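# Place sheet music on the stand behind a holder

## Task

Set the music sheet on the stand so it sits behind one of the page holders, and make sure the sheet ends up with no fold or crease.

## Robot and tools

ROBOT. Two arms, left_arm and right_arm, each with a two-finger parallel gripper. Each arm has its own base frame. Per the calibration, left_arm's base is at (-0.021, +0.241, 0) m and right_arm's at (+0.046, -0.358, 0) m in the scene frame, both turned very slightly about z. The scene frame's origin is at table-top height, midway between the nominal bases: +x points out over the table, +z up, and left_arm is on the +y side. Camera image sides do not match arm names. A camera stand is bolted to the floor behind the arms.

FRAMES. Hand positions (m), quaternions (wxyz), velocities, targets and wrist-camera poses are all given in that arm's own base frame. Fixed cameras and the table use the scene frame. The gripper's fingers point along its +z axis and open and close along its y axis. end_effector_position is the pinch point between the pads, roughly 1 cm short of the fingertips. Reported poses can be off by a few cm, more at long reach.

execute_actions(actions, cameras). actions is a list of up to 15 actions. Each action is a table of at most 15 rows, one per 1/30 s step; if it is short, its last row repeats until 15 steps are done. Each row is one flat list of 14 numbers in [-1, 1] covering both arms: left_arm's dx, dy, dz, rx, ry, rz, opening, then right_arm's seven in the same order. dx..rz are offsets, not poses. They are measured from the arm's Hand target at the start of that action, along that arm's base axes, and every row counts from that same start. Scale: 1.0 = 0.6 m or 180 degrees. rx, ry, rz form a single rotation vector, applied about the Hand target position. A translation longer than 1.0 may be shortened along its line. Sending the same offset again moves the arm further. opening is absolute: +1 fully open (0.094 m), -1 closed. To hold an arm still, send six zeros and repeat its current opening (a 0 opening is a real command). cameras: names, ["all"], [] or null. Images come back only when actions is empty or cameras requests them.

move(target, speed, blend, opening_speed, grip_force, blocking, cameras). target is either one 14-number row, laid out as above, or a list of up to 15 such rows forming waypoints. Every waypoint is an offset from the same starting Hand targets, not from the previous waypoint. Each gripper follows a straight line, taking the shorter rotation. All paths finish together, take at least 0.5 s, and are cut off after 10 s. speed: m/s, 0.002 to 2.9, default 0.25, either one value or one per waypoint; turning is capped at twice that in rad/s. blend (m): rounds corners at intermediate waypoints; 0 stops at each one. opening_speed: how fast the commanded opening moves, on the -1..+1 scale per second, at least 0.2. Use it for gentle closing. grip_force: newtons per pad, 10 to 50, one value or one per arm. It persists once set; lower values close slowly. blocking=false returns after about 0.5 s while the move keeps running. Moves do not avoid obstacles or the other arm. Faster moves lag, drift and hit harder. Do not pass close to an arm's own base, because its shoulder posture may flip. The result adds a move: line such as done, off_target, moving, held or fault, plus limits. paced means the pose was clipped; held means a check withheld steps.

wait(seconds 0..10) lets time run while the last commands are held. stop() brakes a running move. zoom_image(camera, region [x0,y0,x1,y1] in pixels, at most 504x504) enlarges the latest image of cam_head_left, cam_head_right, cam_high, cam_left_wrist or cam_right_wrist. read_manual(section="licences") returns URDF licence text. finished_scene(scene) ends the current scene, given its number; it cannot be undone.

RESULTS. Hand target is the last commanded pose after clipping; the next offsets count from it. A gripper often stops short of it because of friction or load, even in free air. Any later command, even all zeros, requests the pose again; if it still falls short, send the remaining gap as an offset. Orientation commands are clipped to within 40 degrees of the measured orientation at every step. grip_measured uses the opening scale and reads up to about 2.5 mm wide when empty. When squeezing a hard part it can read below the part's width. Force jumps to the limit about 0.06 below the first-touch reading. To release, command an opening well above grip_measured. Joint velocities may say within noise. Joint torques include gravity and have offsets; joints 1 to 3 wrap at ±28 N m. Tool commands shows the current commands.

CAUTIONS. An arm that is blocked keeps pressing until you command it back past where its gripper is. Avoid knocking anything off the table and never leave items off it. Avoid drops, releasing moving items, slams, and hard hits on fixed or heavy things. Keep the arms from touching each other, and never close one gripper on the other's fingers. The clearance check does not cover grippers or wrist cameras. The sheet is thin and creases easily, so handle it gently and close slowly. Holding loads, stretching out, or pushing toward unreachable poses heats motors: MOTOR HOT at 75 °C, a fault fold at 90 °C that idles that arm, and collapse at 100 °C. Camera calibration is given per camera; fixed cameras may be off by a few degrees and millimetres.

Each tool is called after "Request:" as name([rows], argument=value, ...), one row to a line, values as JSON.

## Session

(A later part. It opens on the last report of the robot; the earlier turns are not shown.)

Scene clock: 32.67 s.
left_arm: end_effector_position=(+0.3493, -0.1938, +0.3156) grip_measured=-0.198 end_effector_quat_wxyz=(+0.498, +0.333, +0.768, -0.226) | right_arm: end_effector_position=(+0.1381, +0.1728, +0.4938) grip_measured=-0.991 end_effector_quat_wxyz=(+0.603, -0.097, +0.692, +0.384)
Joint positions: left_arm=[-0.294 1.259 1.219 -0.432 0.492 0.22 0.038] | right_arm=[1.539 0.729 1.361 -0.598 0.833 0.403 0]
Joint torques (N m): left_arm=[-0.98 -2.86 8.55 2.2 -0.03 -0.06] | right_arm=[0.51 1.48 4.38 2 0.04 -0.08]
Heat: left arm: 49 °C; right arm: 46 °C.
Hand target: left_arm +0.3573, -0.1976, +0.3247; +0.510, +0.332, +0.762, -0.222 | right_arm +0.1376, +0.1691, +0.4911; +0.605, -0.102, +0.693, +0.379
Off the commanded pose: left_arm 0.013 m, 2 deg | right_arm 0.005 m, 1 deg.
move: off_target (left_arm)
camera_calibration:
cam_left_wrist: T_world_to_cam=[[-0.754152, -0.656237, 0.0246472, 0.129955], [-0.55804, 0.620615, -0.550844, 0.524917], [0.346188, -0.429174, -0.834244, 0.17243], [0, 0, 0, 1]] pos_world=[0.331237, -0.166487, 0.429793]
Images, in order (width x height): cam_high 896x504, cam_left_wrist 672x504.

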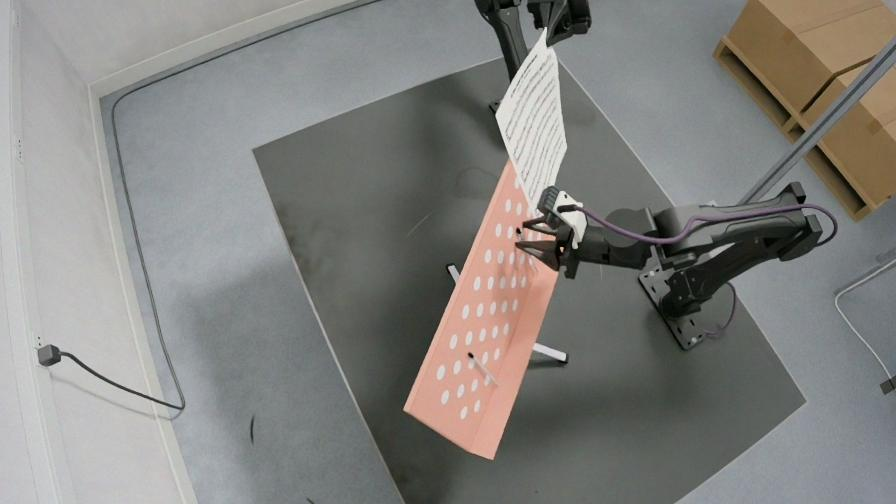

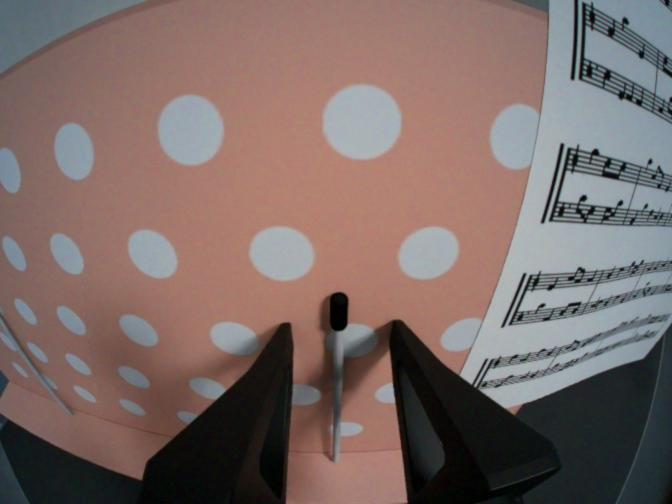

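Request:
move([
  [-0.0125,0.0135,0.004,0,0,0,-0.2,0,0,0,0,0,0,-1],
  [-0.0125,0.0135,0.004,0,0,0,-1,0,0,0,0,0,0,-1],
], speed=0.05, grip_force=[25,50], cameras=["cam_left_wrist","cam_high"])

Request:
zoom_image(camera="cam_left_wrist", region=[230, 200, 450, 420])

Request:
zoom_image(camera="cam_high", region=[500, 190, 600, 290])

Scene clock: 36.63 s.
left_arm: end_effector_position=(+0.3491, -0.1917, +0.3172) grip_measured=-0.910 end_effector_quat_wxyz=(+0.500, +0.333, +0.767, -0.226) | right_arm: end_effector_position=(+0.1381, +0.1727, +0.4938) grip_measured=-0.991 end_effector_quat_wxyz=(+0.603, -0.097, +0.693, +0.384)
Joint positions: left_arm=[-0.287 1.255 1.219 -0.433 0.497 0.222 0.004] | right_arm=[1.539 0.729 1.361 -0.598 0.833 0.403 0]
Joint torques (N m): left_arm=[0.44 -4.63 8.01 1.93 0.11 0.08] | right_arm=[0.51 1.48 4.38 2.01 0.05 -0.09]
Heat: left arm: 49 °C; right arm: 46 °C.
Hand target: left_arm +0.3497, -0.1895, +0.3272; +0.510, +0.332, +0.762, -0.222 | right_arm +0.1376, +0.1691, +0.4911; +0.605, -0.102, +0.693, +0.379
Off the commanded pose: left_arm 0.010 m, 1 deg | right_arm 0.005 m, 1 deg.
grip_force (N): 25, 50
move: done; target 2's new opening was sent with left_arm's hand 0.012 m and 1 deg from that target
camera_calibration:
cam_left_wrist: T_world_to_cam=[[-0.753126, -0.657476, 0.0229485, 0.13102], [-0.556927, 0.618604, -0.554221, 0.52474], [0.350191, -0.430179, -0.832053, 0.172432], [0, 0, 0, 1]] pos_world=[0.330533, -0.164287, 0.431288]
Images, in order (width x height): cam_high 896x504, cam_left_wrist 672x504.

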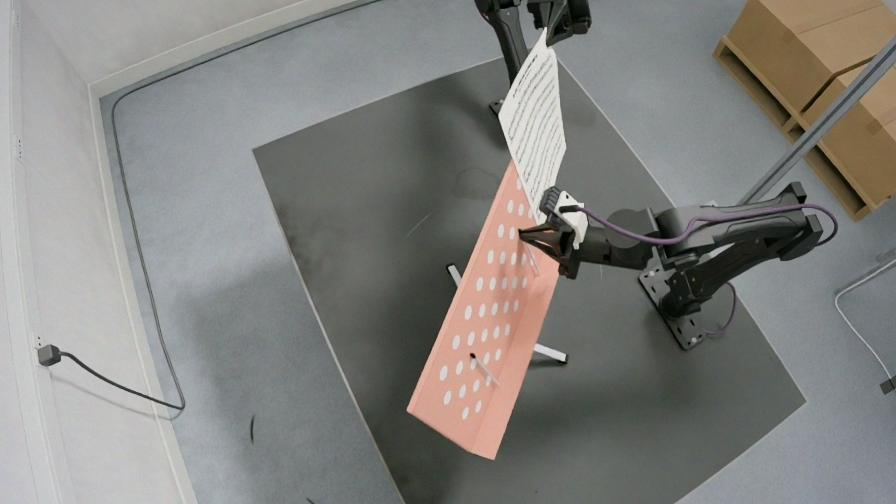

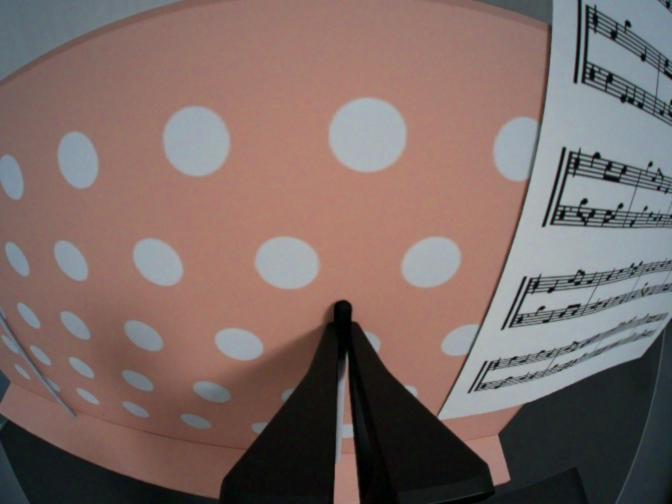

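Scaled by 2.291 from the camera's 672x504 image, which has a finer 960x720 frame.

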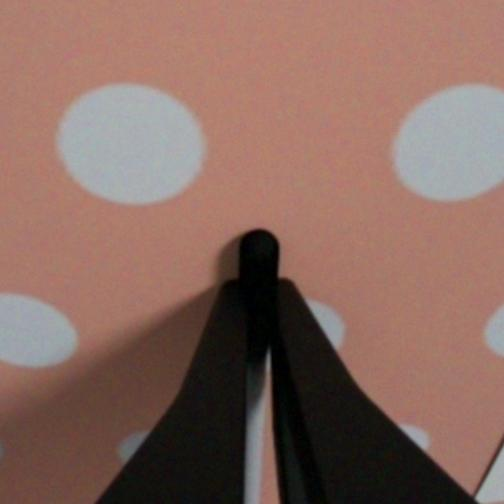

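Scaled by 5.040 from the camera's 896x504 image, which has a finer 1280x720 frame.

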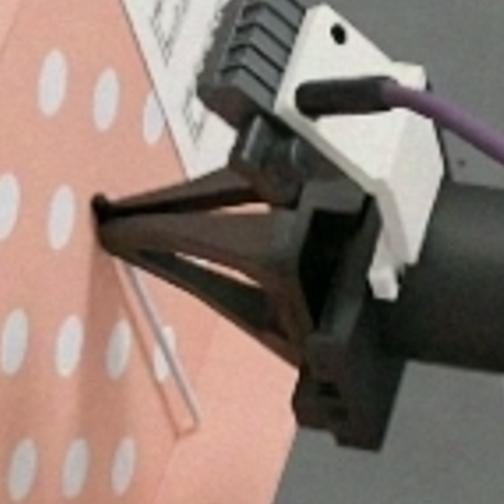

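Request:
move(target=[-0.051,0.055,-0.028,0,0,0,-1,0,0,0,0,0,0,-1], speed=0.05, cameras=["cam_left_wrist","cam_high","cam_head_left"])

Request:
zoom_image(camera="cam_high", region=[480, 150, 620, 290])

Scene clock: 38.90 s.
left_arm: end_effector_position=(+0.3241, -0.1630, +0.3254) grip_measured=-0.915 end_effector_quat_wxyz=(+0.527, +0.338, +0.747, -0.225) | right_arm: end_effector_position=(+0.1381, +0.1727, +0.4938) grip_measured=-0.991 end_effector_quat_wxyz=(+0.603, -0.097, +0.693, +0.384)
Joint positions: left_arm=[-0.185 1.117 1.12 -0.432 0.599 0.273 0.004] | right_arm=[1.539 0.729 1.361 -0.598 0.833 0.403 0]
Joint torques (N m): left_arm=[0.9 -4.11 4.26 1.59 0.06 0.07] | right_arm=[0.51 1.5 4.4 2 0.05 -0.08]
Heat: left arm: 49 °C; right arm: 45 °C.
Hand target: left_arm +0.3191, -0.1565, +0.3103; +0.510, +0.332, +0.762, -0.222 | right_arm +0.1376, +0.1691, +0.4911; +0.605, -0.102, +0.693, +0.379
Off the commanded pose: left_arm 0.017 m, 3 deg | right_arm 0.005 m, 1 deg.
grip_force (N): 25, 50
move: off_target (left_arm)
camera_calibration:
cam_left_wrist: T_world_to_cam=[[-0.759186, -0.650763, -0.0120192, 0.145336], [-0.51485, 0.611723, -0.600603, 0.49791], [0.398203, -0.449782, -0.799457, 0.170876], [0, 0, 0, 1]] pos_world=[0.298643, -0.133147, 0.437402]
Images, in order (width x height): cam_head_left 896x504, cam_high 896x504, cam_left_wrist 672x504.

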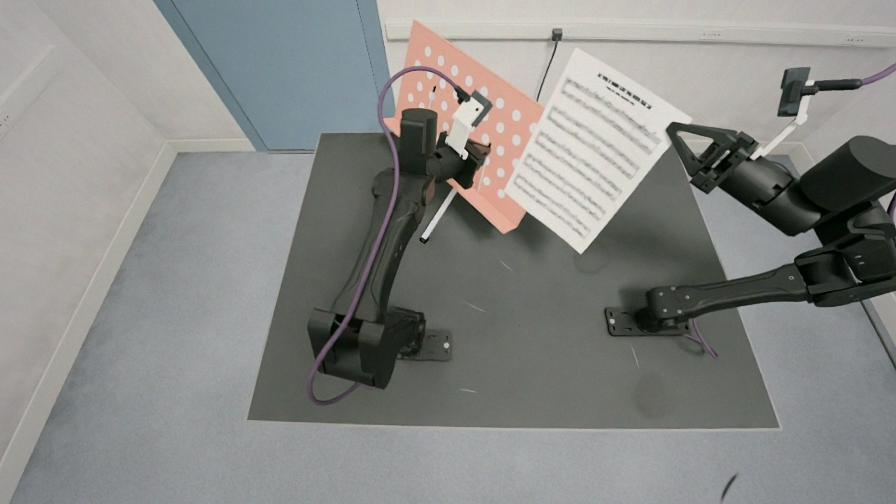

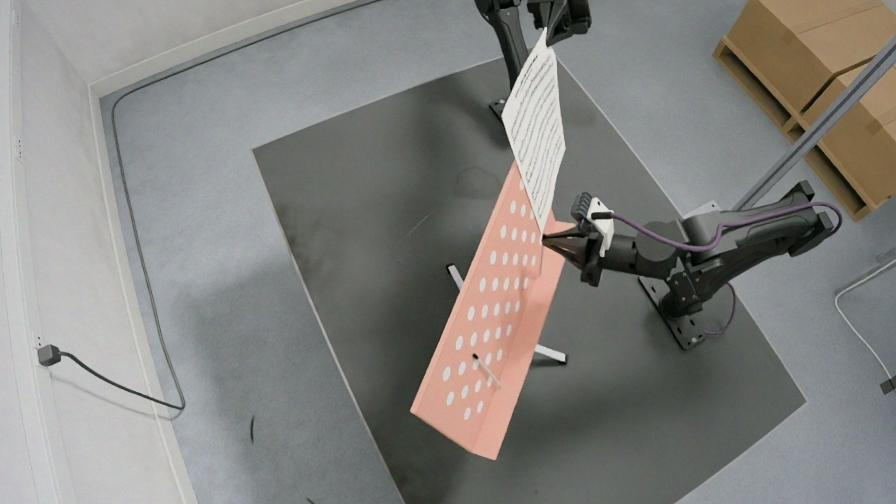

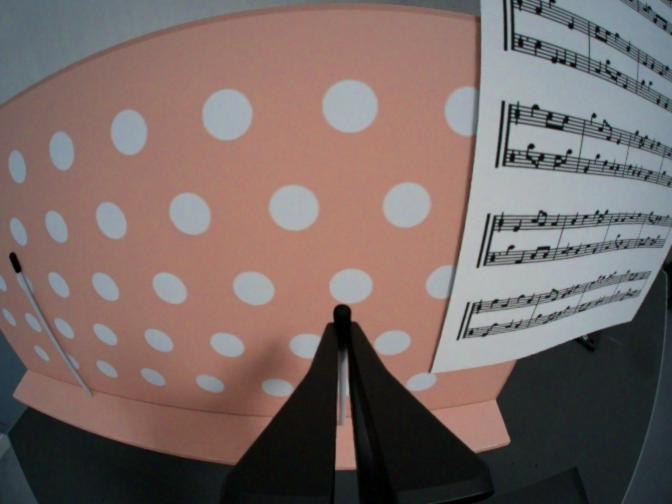

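Scaled by 3.600 from the camera's 896x504 image, which has a finer 1280x720 frame.

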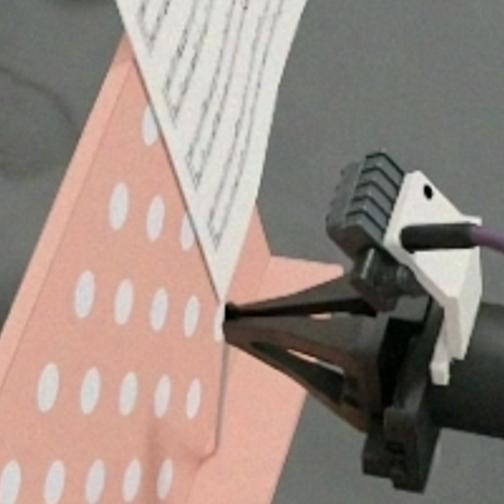

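Request:
move([
  [-0.0227,0.0244,-0.013,0,0,0,-1,0,0.005,0,0,0,0,-1],
  [-0.0227,0.0244,-0.013,0,0,0,-1,0.1065,0.106,0.01,0,0,0,-1],
], speed=0.08, cameras=["cam_left_wrist","cam_high","cam_head_left","cam_right_wrist"])

Request:
zoom_image(camera="cam_high", region=[480, 100, 620, 290])

Scene clock: 42.50 s.
left_arm: end_effector_position=(+0.3117, -0.1493, +0.3265) grip_measured=-0.915 end_effector_quat_wxyz=(+0.541, +0.342, +0.736, -0.223) | right_arm: end_effector_position=(+0.2031, +0.2373, +0.4792) grip_measured=-0.991 end_effector_quat_wxyz=(+0.595, -0.111, +0.708, +0.364)
Joint positions: left_arm=[-0.125 1.051 1.068 -0.429 0.659 0.306 0.004] | right_arm=[1.063 0.949 1.361 -0.441 0.358 0.403 0]
Joint torques (N m): left_arm=[1.07 -3.17 4.01 1.24 0.04 0.09] | right_arm=[-0.5 -0.59 8.35 2.6 -0.05 0.03]
Heat: left arm: 49 °C; right arm: 45 °C.
Hand target: left_arm +0.3056, -0.1418, +0.3025; +0.510, +0.332, +0.762, -0.222 | right_arm +0.2015, +0.2326, +0.4971; +0.605, -0.102, +0.693, +0.379
Off the commanded pose: left_arm 0.026 m, 5 deg | right_arm 0.019 m, 3 deg.
grip_force (N): 25, 50
move: off_target (left_arm, right_arm)
camera_calibration:
cam_left_wrist: T_world_to_cam=[[-0.761756, -0.646863, -0.0360017, 0.15405], [-0.489428, 0.610987, -0.622218, 0.482832], [0.424487, -0.456358, -0.782016, 0.168121], [0, 0, 0, 1]] pos_world=[0.282294, -0.118631, 0.437447]
cam_right_wrist: T_world_to_cam=[[0.580999, -0.728274, -0.363398, 0.231762], [-0.638249, -0.130614, -0.758669, 0.55973], [0.505054, 0.672724, -0.540706, 0.106418], [0, 0, 0, 1]] pos_world=[0.168846, 0.170305, 0.566412]
Images, in order (width x height): cam_head_left 896x504, cam_high 896x504, cam_left_wrist 672x504, cam_right_wrist 672x504.

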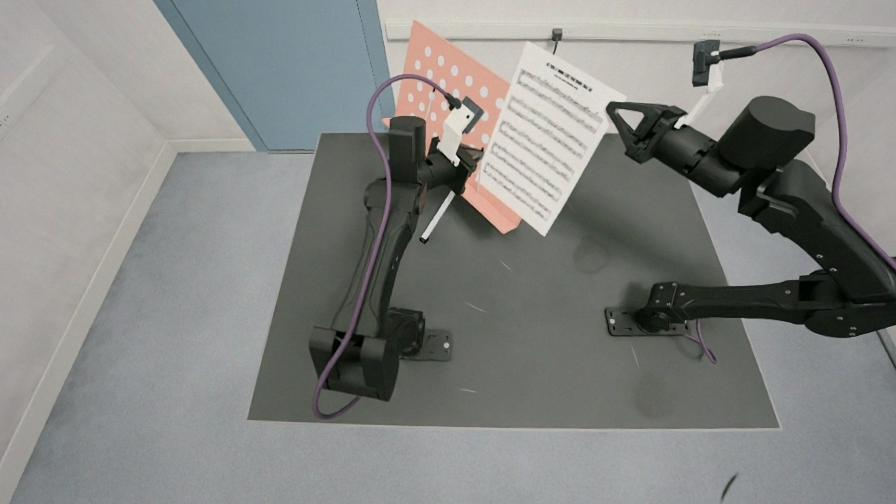

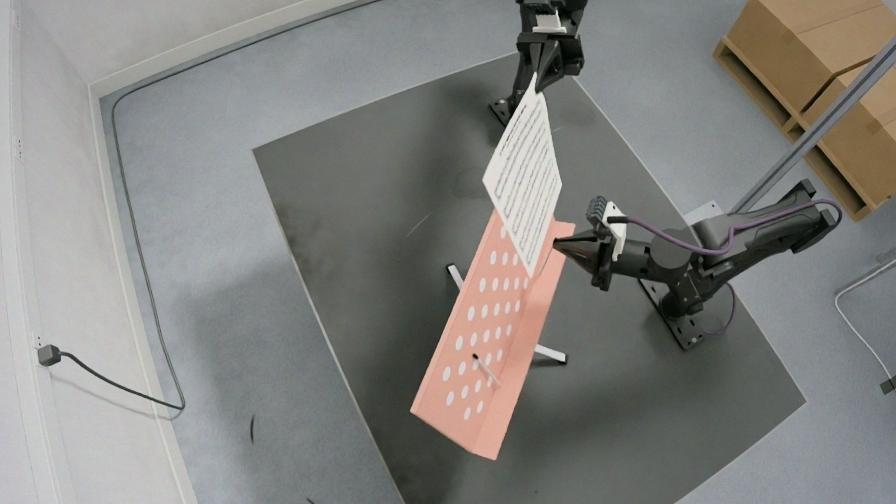

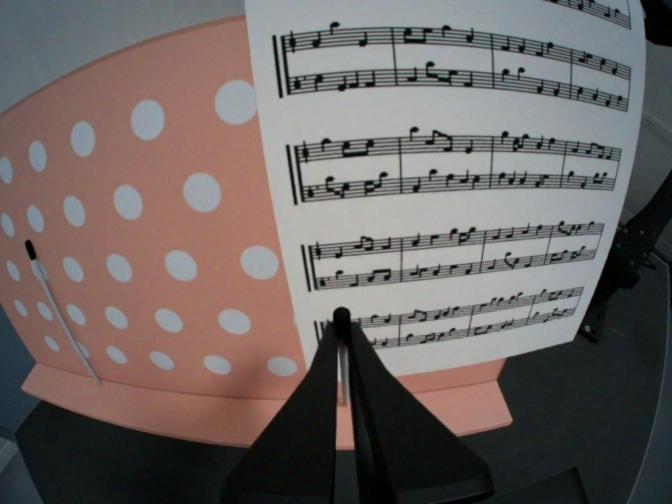

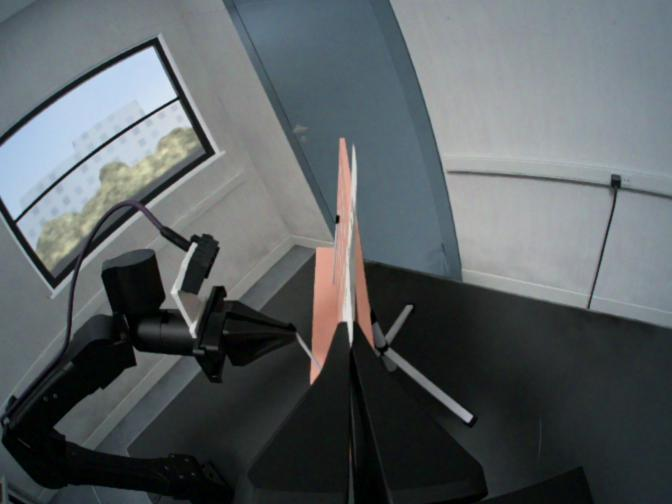

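Scaled by 2.653 from the camera's 896x504 image, which has a finer 1280x720 frame.

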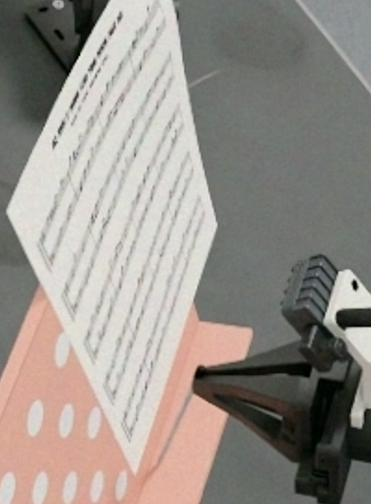

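Request:
move(target=[0,0,0,0,0,0,-1,0.113,0.0987,0.01,0,0,0,-1], speed=0.1, cameras=["cam_left_wrist","cam_high","cam_head_left","cam_right_wrist"])

Scene clock: 44.60 s.
left_arm: end_effector_position=(+0.3117, -0.1493, +0.3265) grip_measured=-0.915 end_effector_quat_wxyz=(+0.541, +0.342, +0.736, -0.223) | right_arm: end_effector_position=(+0.2692, +0.2940, +0.4856) grip_measured=-0.991 end_effector_quat_wxyz=(+0.595, -0.109, +0.707, +0.366)
Joint positions: left_arm=[-0.125 1.051 1.068 -0.429 0.659 0.306 0.004] | right_arm=[0.926 1.228 1.504 -0.302 0.22 0.404 0]
Joint torques (N m): left_arm=[1.09 -3.25 4.12 1.28 0.05 0.12] | right_arm=[-0.49 -3.11 8.99 2.63 -0.07 0.04]
Heat: left arm: 49 °C; right arm: 46 °C.
Hand target: left_arm +0.3056, -0.1418, +0.3025; +0.510, +0.332, +0.762, -0.222 | right_arm +0.2693, +0.2919, +0.5031; +0.605, -0.102, +0.693, +0.379
Off the commanded pose: left_arm 0.026 m, 5 deg | right_arm 0.018 m, 3 deg.
grip_force (N): 25, 50
move: off_target (left_arm, right_arm)
camera_calibration:
cam_left_wrist: T_world_to_cam=[[-0.761756, -0.646863, -0.0360017, 0.15405], [-0.489428, 0.610987, -0.622218, 0.482832], [0.424487, -0.456358, -0.782016, 0.168121], [0, 0, 0, 1]] pos_world=[0.282294, -0.118631, 0.437447]
cam_right_wrist: T_world_to_cam=[[0.580654, -0.72591, -0.36864, 0.238979], [-0.639454, -0.126373, -0.758372, 0.613108], [0.503924, 0.67608, -0.537565, 0.03601], [0, 0, 0, 1]] pos_world=[0.235144, 0.226611, 0.572419]
Images, in order (width x height): cam_head_left 896x504, cam_high 896x504, cam_left_wrist 672x504, cam_right_wrist 672x504.

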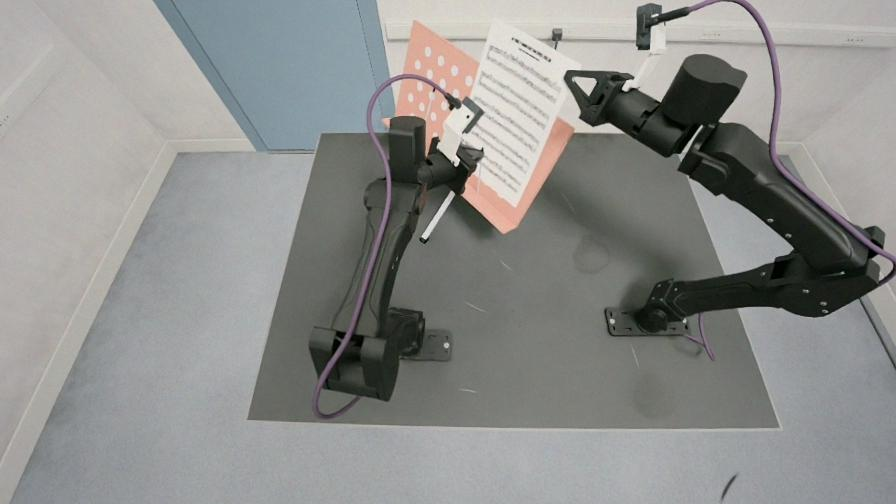

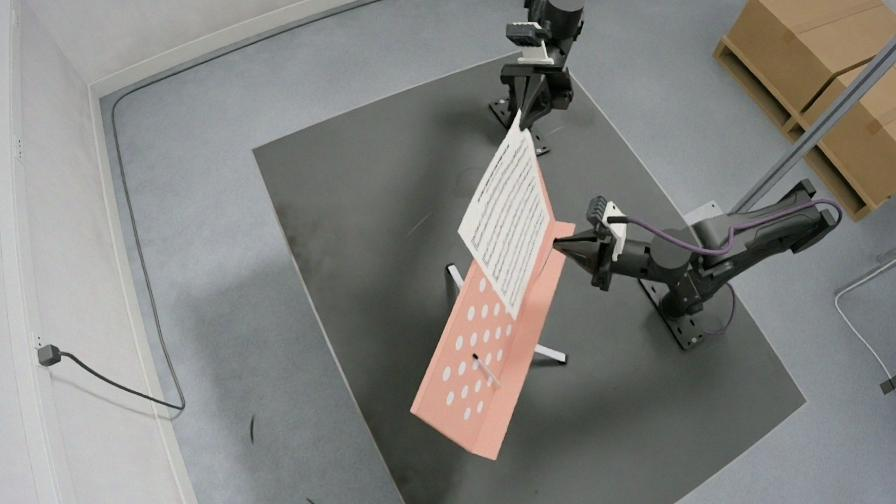

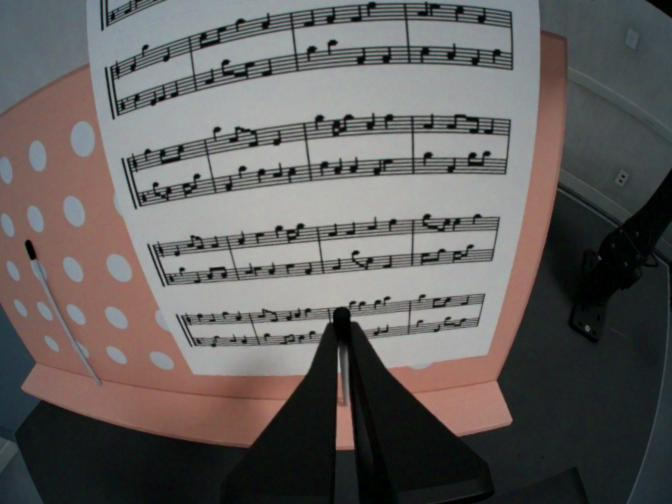

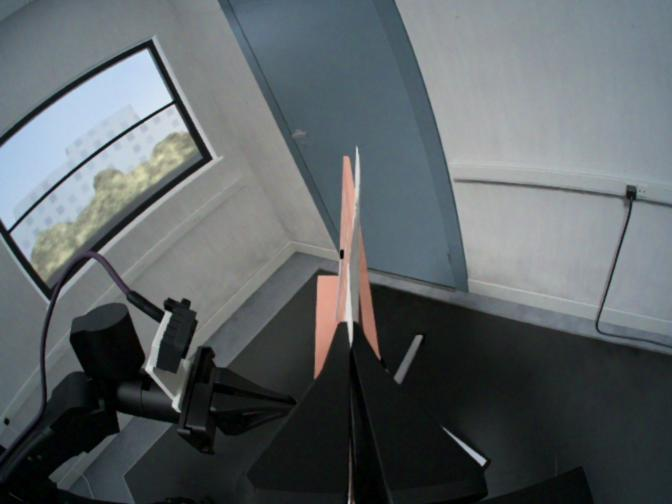

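Request:
move(target=[0,0,0,0,0,0,-1,-0.0044,0.005,-0.055,0,0,0,-1], speed=0.06, cameras=["cam_left_wrist","cam_high"])

Request:
zoom_image(camera="cam_high", region=[450, 100, 620, 340])

Scene clock: 46.47 s.
left_arm: end_effector_position=(+0.3117, -0.1493, +0.3265) grip_measured=-0.915 end_effector_quat_wxyz=(+0.541, +0.342, +0.736, -0.223) | right_arm: end_effector_position=(+0.2726, +0.3003, +0.4607) grip_measured=-0.991 end_effector_quat_wxyz=(+0.597, -0.108, +0.704, +0.369)
Joint positions: left_arm=[-0.125 1.051 1.068 -0.429 0.659 0.306 0.004] | right_arm=[0.931 1.205 1.37 -0.18 0.225 0.405 0]
Joint torques (N m): left_arm=[1.1 -3.17 4.04 1.27 0.02 0.11] | right_arm=[0.57 -5.75 6.08 2.61 0.08 0.05]
Heat: left arm: 49 °C; right arm: 46 °C.
Hand target: left_arm +0.3056, -0.1418, +0.3025; +0.510, +0.332, +0.762, -0.222 | right_arm +0.2667, +0.2948, +0.4702; +0.605, -0.102, +0.693, +0.379
Off the commanded pose: left_arm 0.026 m, 5 deg | right_arm 0.012 m, 2 deg.
grip_force (N): 25, 50
move: off_target (left_arm, right_arm)
camera_calibration:
cam_left_wrist: T_world_to_cam=[[-0.761756, -0.646863, -0.0360017, 0.15405], [-0.489428, 0.610987, -0.622218, 0.482832], [0.424487, -0.456358, -0.782016, 0.168121], [0, 0, 0, 1]] pos_world=[0.282294, -0.118631, 0.437447]
Images, in order (width x height): cam_high 896x504, cam_left_wrist 672x504.

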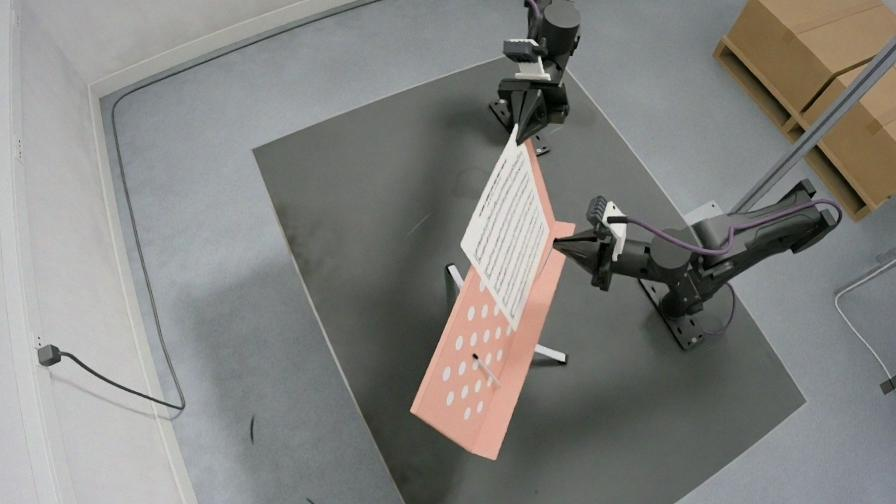

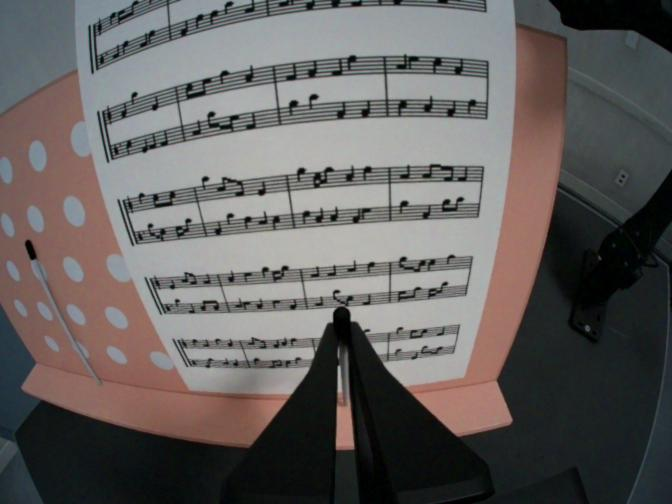

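Scaled by 2.100 from the camera's 896x504 image, which has a finer 1280x720 frame.

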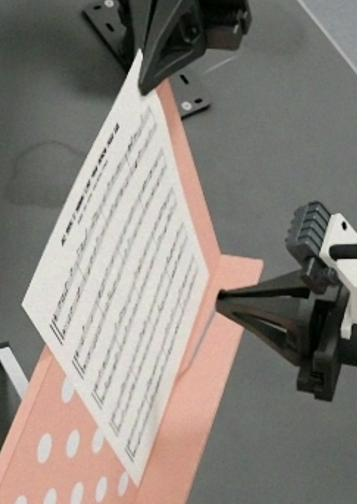

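Request:
move([
  [0,0,0,0,0,0,-1,-0.002,0.002,-0.014,0,0,0,-1],
  [0.064,-0.0753,0.039,0,0,0,-1,-0.002,0.002,-0.014,0,0,0,-1],
], speed=0.05, cameras=["cam_left_wrist","cam_high"])

Request:
zoom_image(camera="cam_high", region=[450, 100, 620, 340])

Scene clock: 49.67 s.
left_arm: end_effector_position=(+0.3434, -0.1857, +0.3179) grip_measured=-0.916 end_effector_quat_wxyz=(+0.509, +0.333, +0.762, -0.222) | right_arm: end_effector_position=(+0.2719, +0.3022, +0.4523) grip_measured=-0.991 end_effector_quat_wxyz=(+0.597, -0.108, +0.704, +0.369)
Joint positions: left_arm=[-0.273 1.218 1.183 -0.419 0.505 0.232 0.004] | right_arm=[0.939 1.197 1.329 -0.147 0.233 0.405 0]
Joint torques (N m): left_arm=[-0.68 -3.47 8.79 1.8 0.05 -0.03] | right_arm=[0.58 -6.06 6.01 2.62 0.08 0.05]
Heat: left arm: 48 °C; right arm: 46 °C.
Hand target: left_arm +0.3439, -0.1871, +0.3259; +0.510, +0.332, +0.762, -0.222 | right_arm +0.2654, +0.2960, +0.4618; +0.605, -0.102, +0.693, +0.379
Off the commanded pose: left_arm 0.008 m, 0 deg | right_arm 0.013 m, 2 deg.
grip_force (N): 25, 50
move: off_target (right_arm)
camera_calibration:
cam_left_wrist: T_world_to_cam=[[-0.75135, -0.659858, 0.00777507, 0.134502], [-0.547032, 0.616204, -0.566611, 0.518312], [0.369092, -0.429977, -0.823949, 0.168484], [0, 0, 0, 1]] pos_world=[0.322405, -0.15819, 0.431458]
Images, in order (width x height): cam_high 896x504, cam_left_wrist 672x504.

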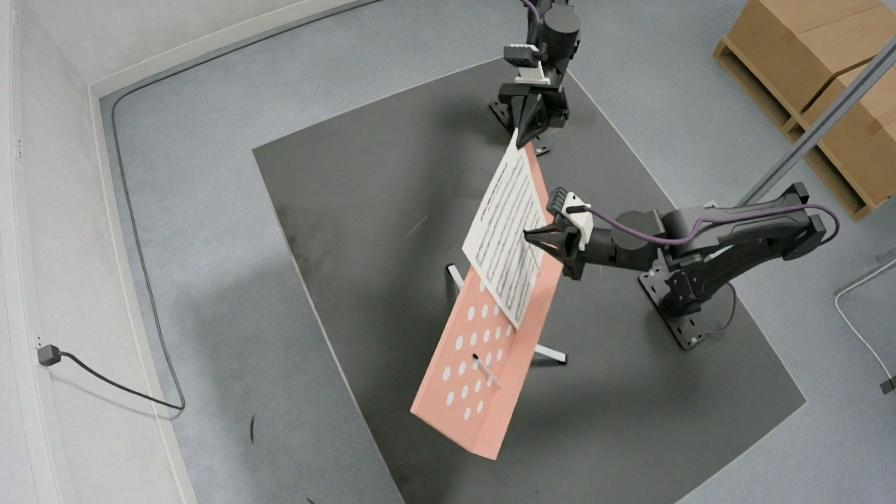

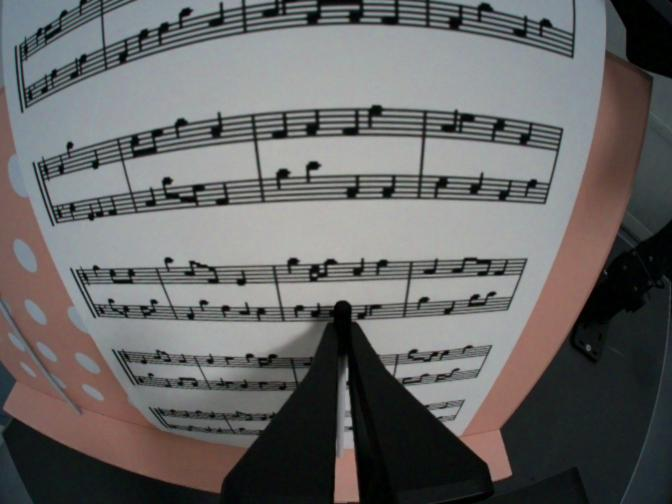

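Scaled by 2.100 from the camera's 896x504 image, which has a finer 1280x720 frame.

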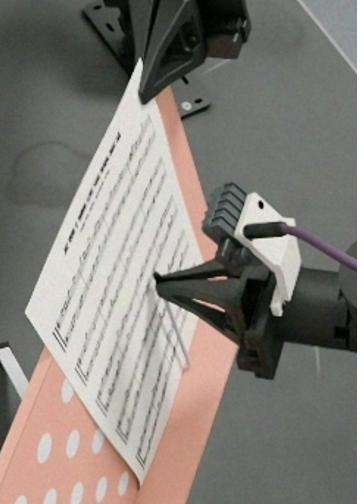

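Request:
move([
  [0,0,0,0,0,0,-0.5,0,0,0,0,0,0,-1],
  [-0.113,0.122,0.045,0,0,0,-0.5,0,0,0,0,0,0,-1],
], speed=[0.05,0.12], opening_speed=0.4, cameras=["cam_left_wrist","cam_high","cam_right_wrist"])

Scene clock: 53.27 s.
left_arm: end_effector_position=(+0.2808, -0.1131, +0.3399) grip_measured=-0.502 end_effector_quat_wxyz=(+0.500, +0.326, +0.771, -0.220) | right_arm: end_effector_position=(+0.2719, +0.3022, +0.4523) grip_measured=-0.991 end_effector_quat_wxyz=(+0.597, -0.108, +0.704, +0.369)
Joint positions: left_arm=[0.037 1.018 1.221 -0.791 0.76 0.416 0.023] | right_arm=[0.939 1.197 1.329 -0.147 0.233 0.405 0]
Joint torques (N m): left_arm=[0.49 -2.18 8.12 1.62 0.45 0.05] | right_arm=[0.57 -6.05 6.01 2.62 0.08 0.05]
Heat: left arm: 48 °C; right arm: 46 °C.
Hand target: left_arm +0.2761, -0.1139, +0.3530; +0.510, +0.332, +0.762, -0.222 | right_arm +0.2654, +0.2961, +0.4618; +0.605, -0.102, +0.693, +0.379
Off the commanded pose: left_arm 0.014 m, 2 deg | right_arm 0.013 m, 2 deg.
grip_force (N): 25, 50
move: off_target (left_arm, right_arm)
camera_calibration:
cam_left_wrist: T_world_to_cam=[[-0.741207, -0.6709, 0.0224801, 0.126049], [-0.569675, 0.610954, -0.549732, 0.451881], [0.355081, -0.420272, -0.835038, 0.249822], [0, 0, 0, 1]] pos_world=[0.262146, -0.086519, 0.454191]
cam_right_wrist: T_world_to_cam=[[0.582538, -0.72297, -0.371434, 0.230978], [-0.634999, -0.119549, -0.763207, 0.589576], [0.507371, 0.680457, -0.528727, 0.00507689], [0, 0, 0, 1]] pos_world=[0.237251, 0.234019, 0.538446]
Images, in order (width x height): cam_high 896x504, cam_left_wrist 672x504, cam_right_wrist 672x504.

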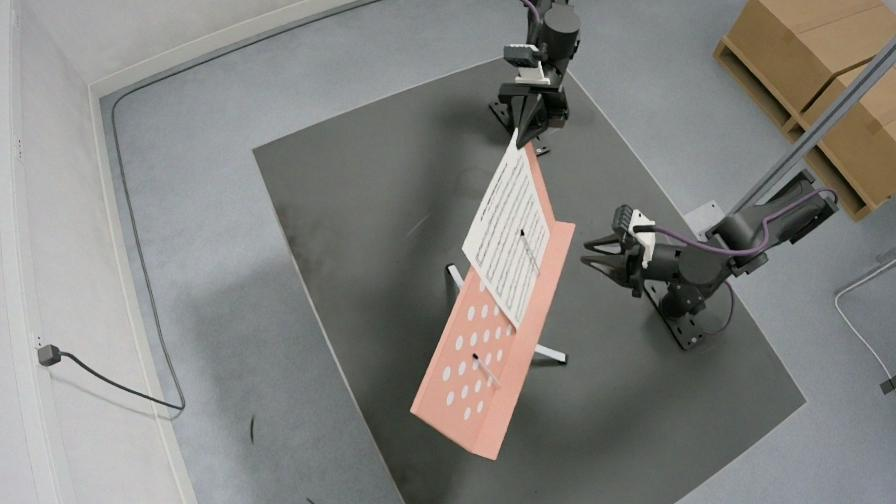

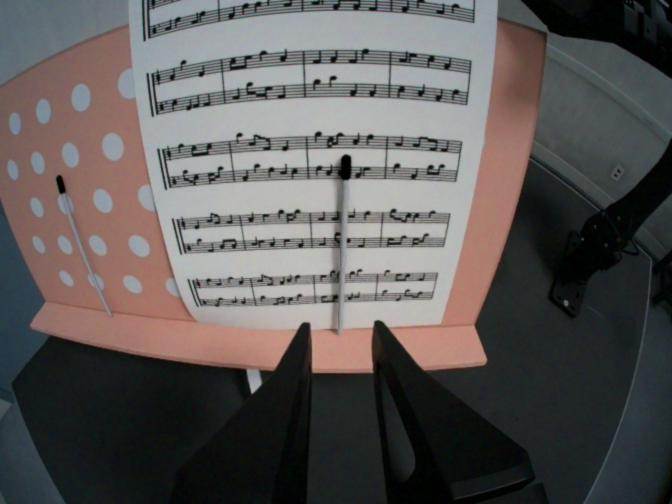

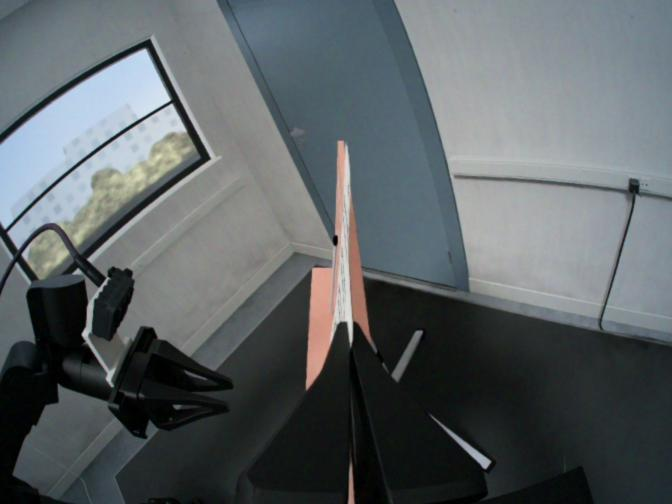

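Request:
move([
  [0,0,0,0,0,0,-0.5,0,0,0,0,0,0,-0.6],
  [0,0,0,0,0,0,-0.5,-0.17,-0.149,0.015,0,0,0,-0.6],
], speed=[0.05,0.12], opening_speed=0.4, cameras=["cam_left_wrist","cam_high","cam_head_left"])

Scene clock: 58.47 s.
left_arm: end_effector_position=(+0.2807, -0.1131, +0.3398) grip_measured=-0.502 end_effector_quat_wxyz=(+0.500, +0.327, +0.771, -0.221) | right_arm: end_effector_position=(+0.1641, +0.2067, +0.4757) grip_measured=-0.602 end_effector_quat_wxyz=(+0.606, -0.097, +0.689, +0.384)
Joint positions: left_arm=[0.037 1.018 1.221 -0.792 0.761 0.417 0.023] | right_arm=[1.27 0.776 1.243 -0.43 0.565 0.405 0.019]
Joint torques (N m): left_arm=[0.51 -2.15 8.13 1.62 0.43 0.05] | right_arm=[0.54 0.94 5.11 2.15 0.06 -0.03]
Heat: left arm: 49 °C; right arm: 46 °C.
Hand target: left_arm +0.2761, -0.1139, +0.3530; +0.510, +0.332, +0.762, -0.222 | right_arm +0.1635, +0.2066, +0.4708; +0.605, -0.102, +0.693, +0.379
Off the commanded pose: left_arm 0.014 m, 2 deg | right_arm 0.005 m, 1 deg.
grip_force (N): 25, 50
move: off_target (left_arm)
camera_calibration:
cam_left_wrist: T_world_to_cam=[[-0.741498, -0.670568, 0.0227968, 0.125939], [-0.569669, 0.611249, -0.54941, 0.451647], [0.354482, -0.420373, -0.835242, 0.250015], [0, 0, 0, 1]] pos_world=[0.262046, -0.0865185, 0.454092]
Images, in order (width x height): cam_head_left 896x504, cam_high 896x504, cam_left_wrist 672x504.

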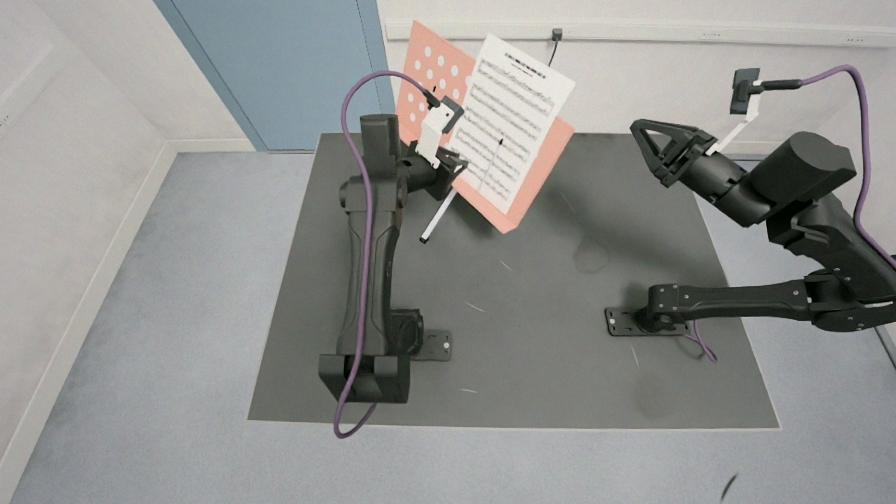

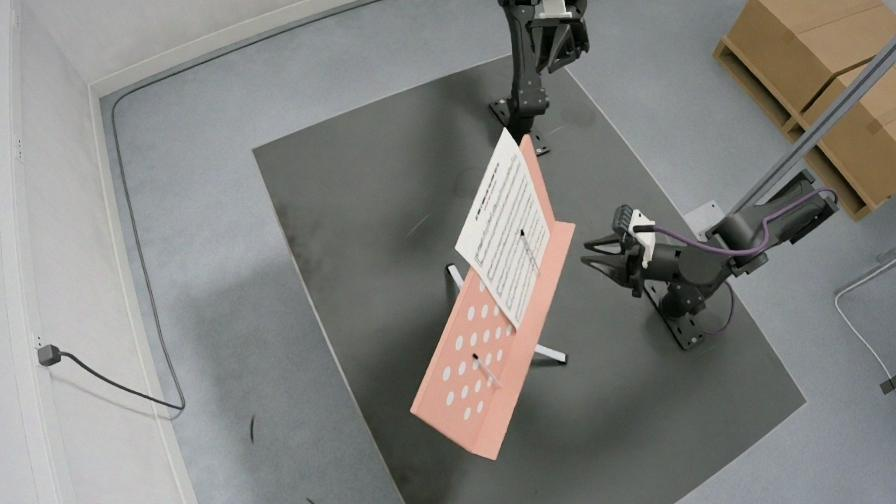

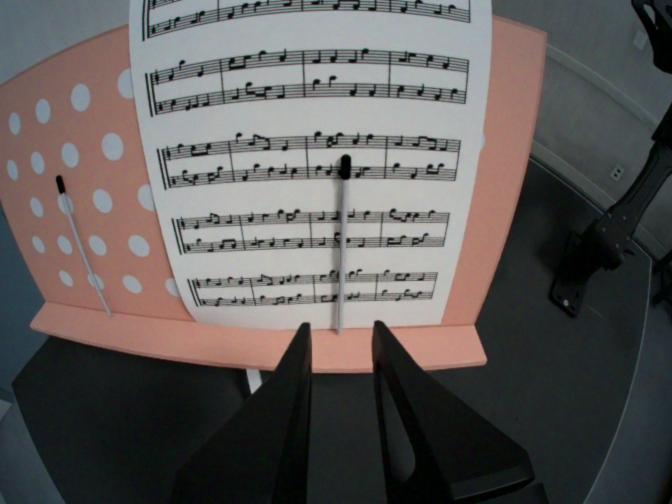

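Stable and flat.

Request:
finished_scene(scene=1)

The scene is finished: the task was done.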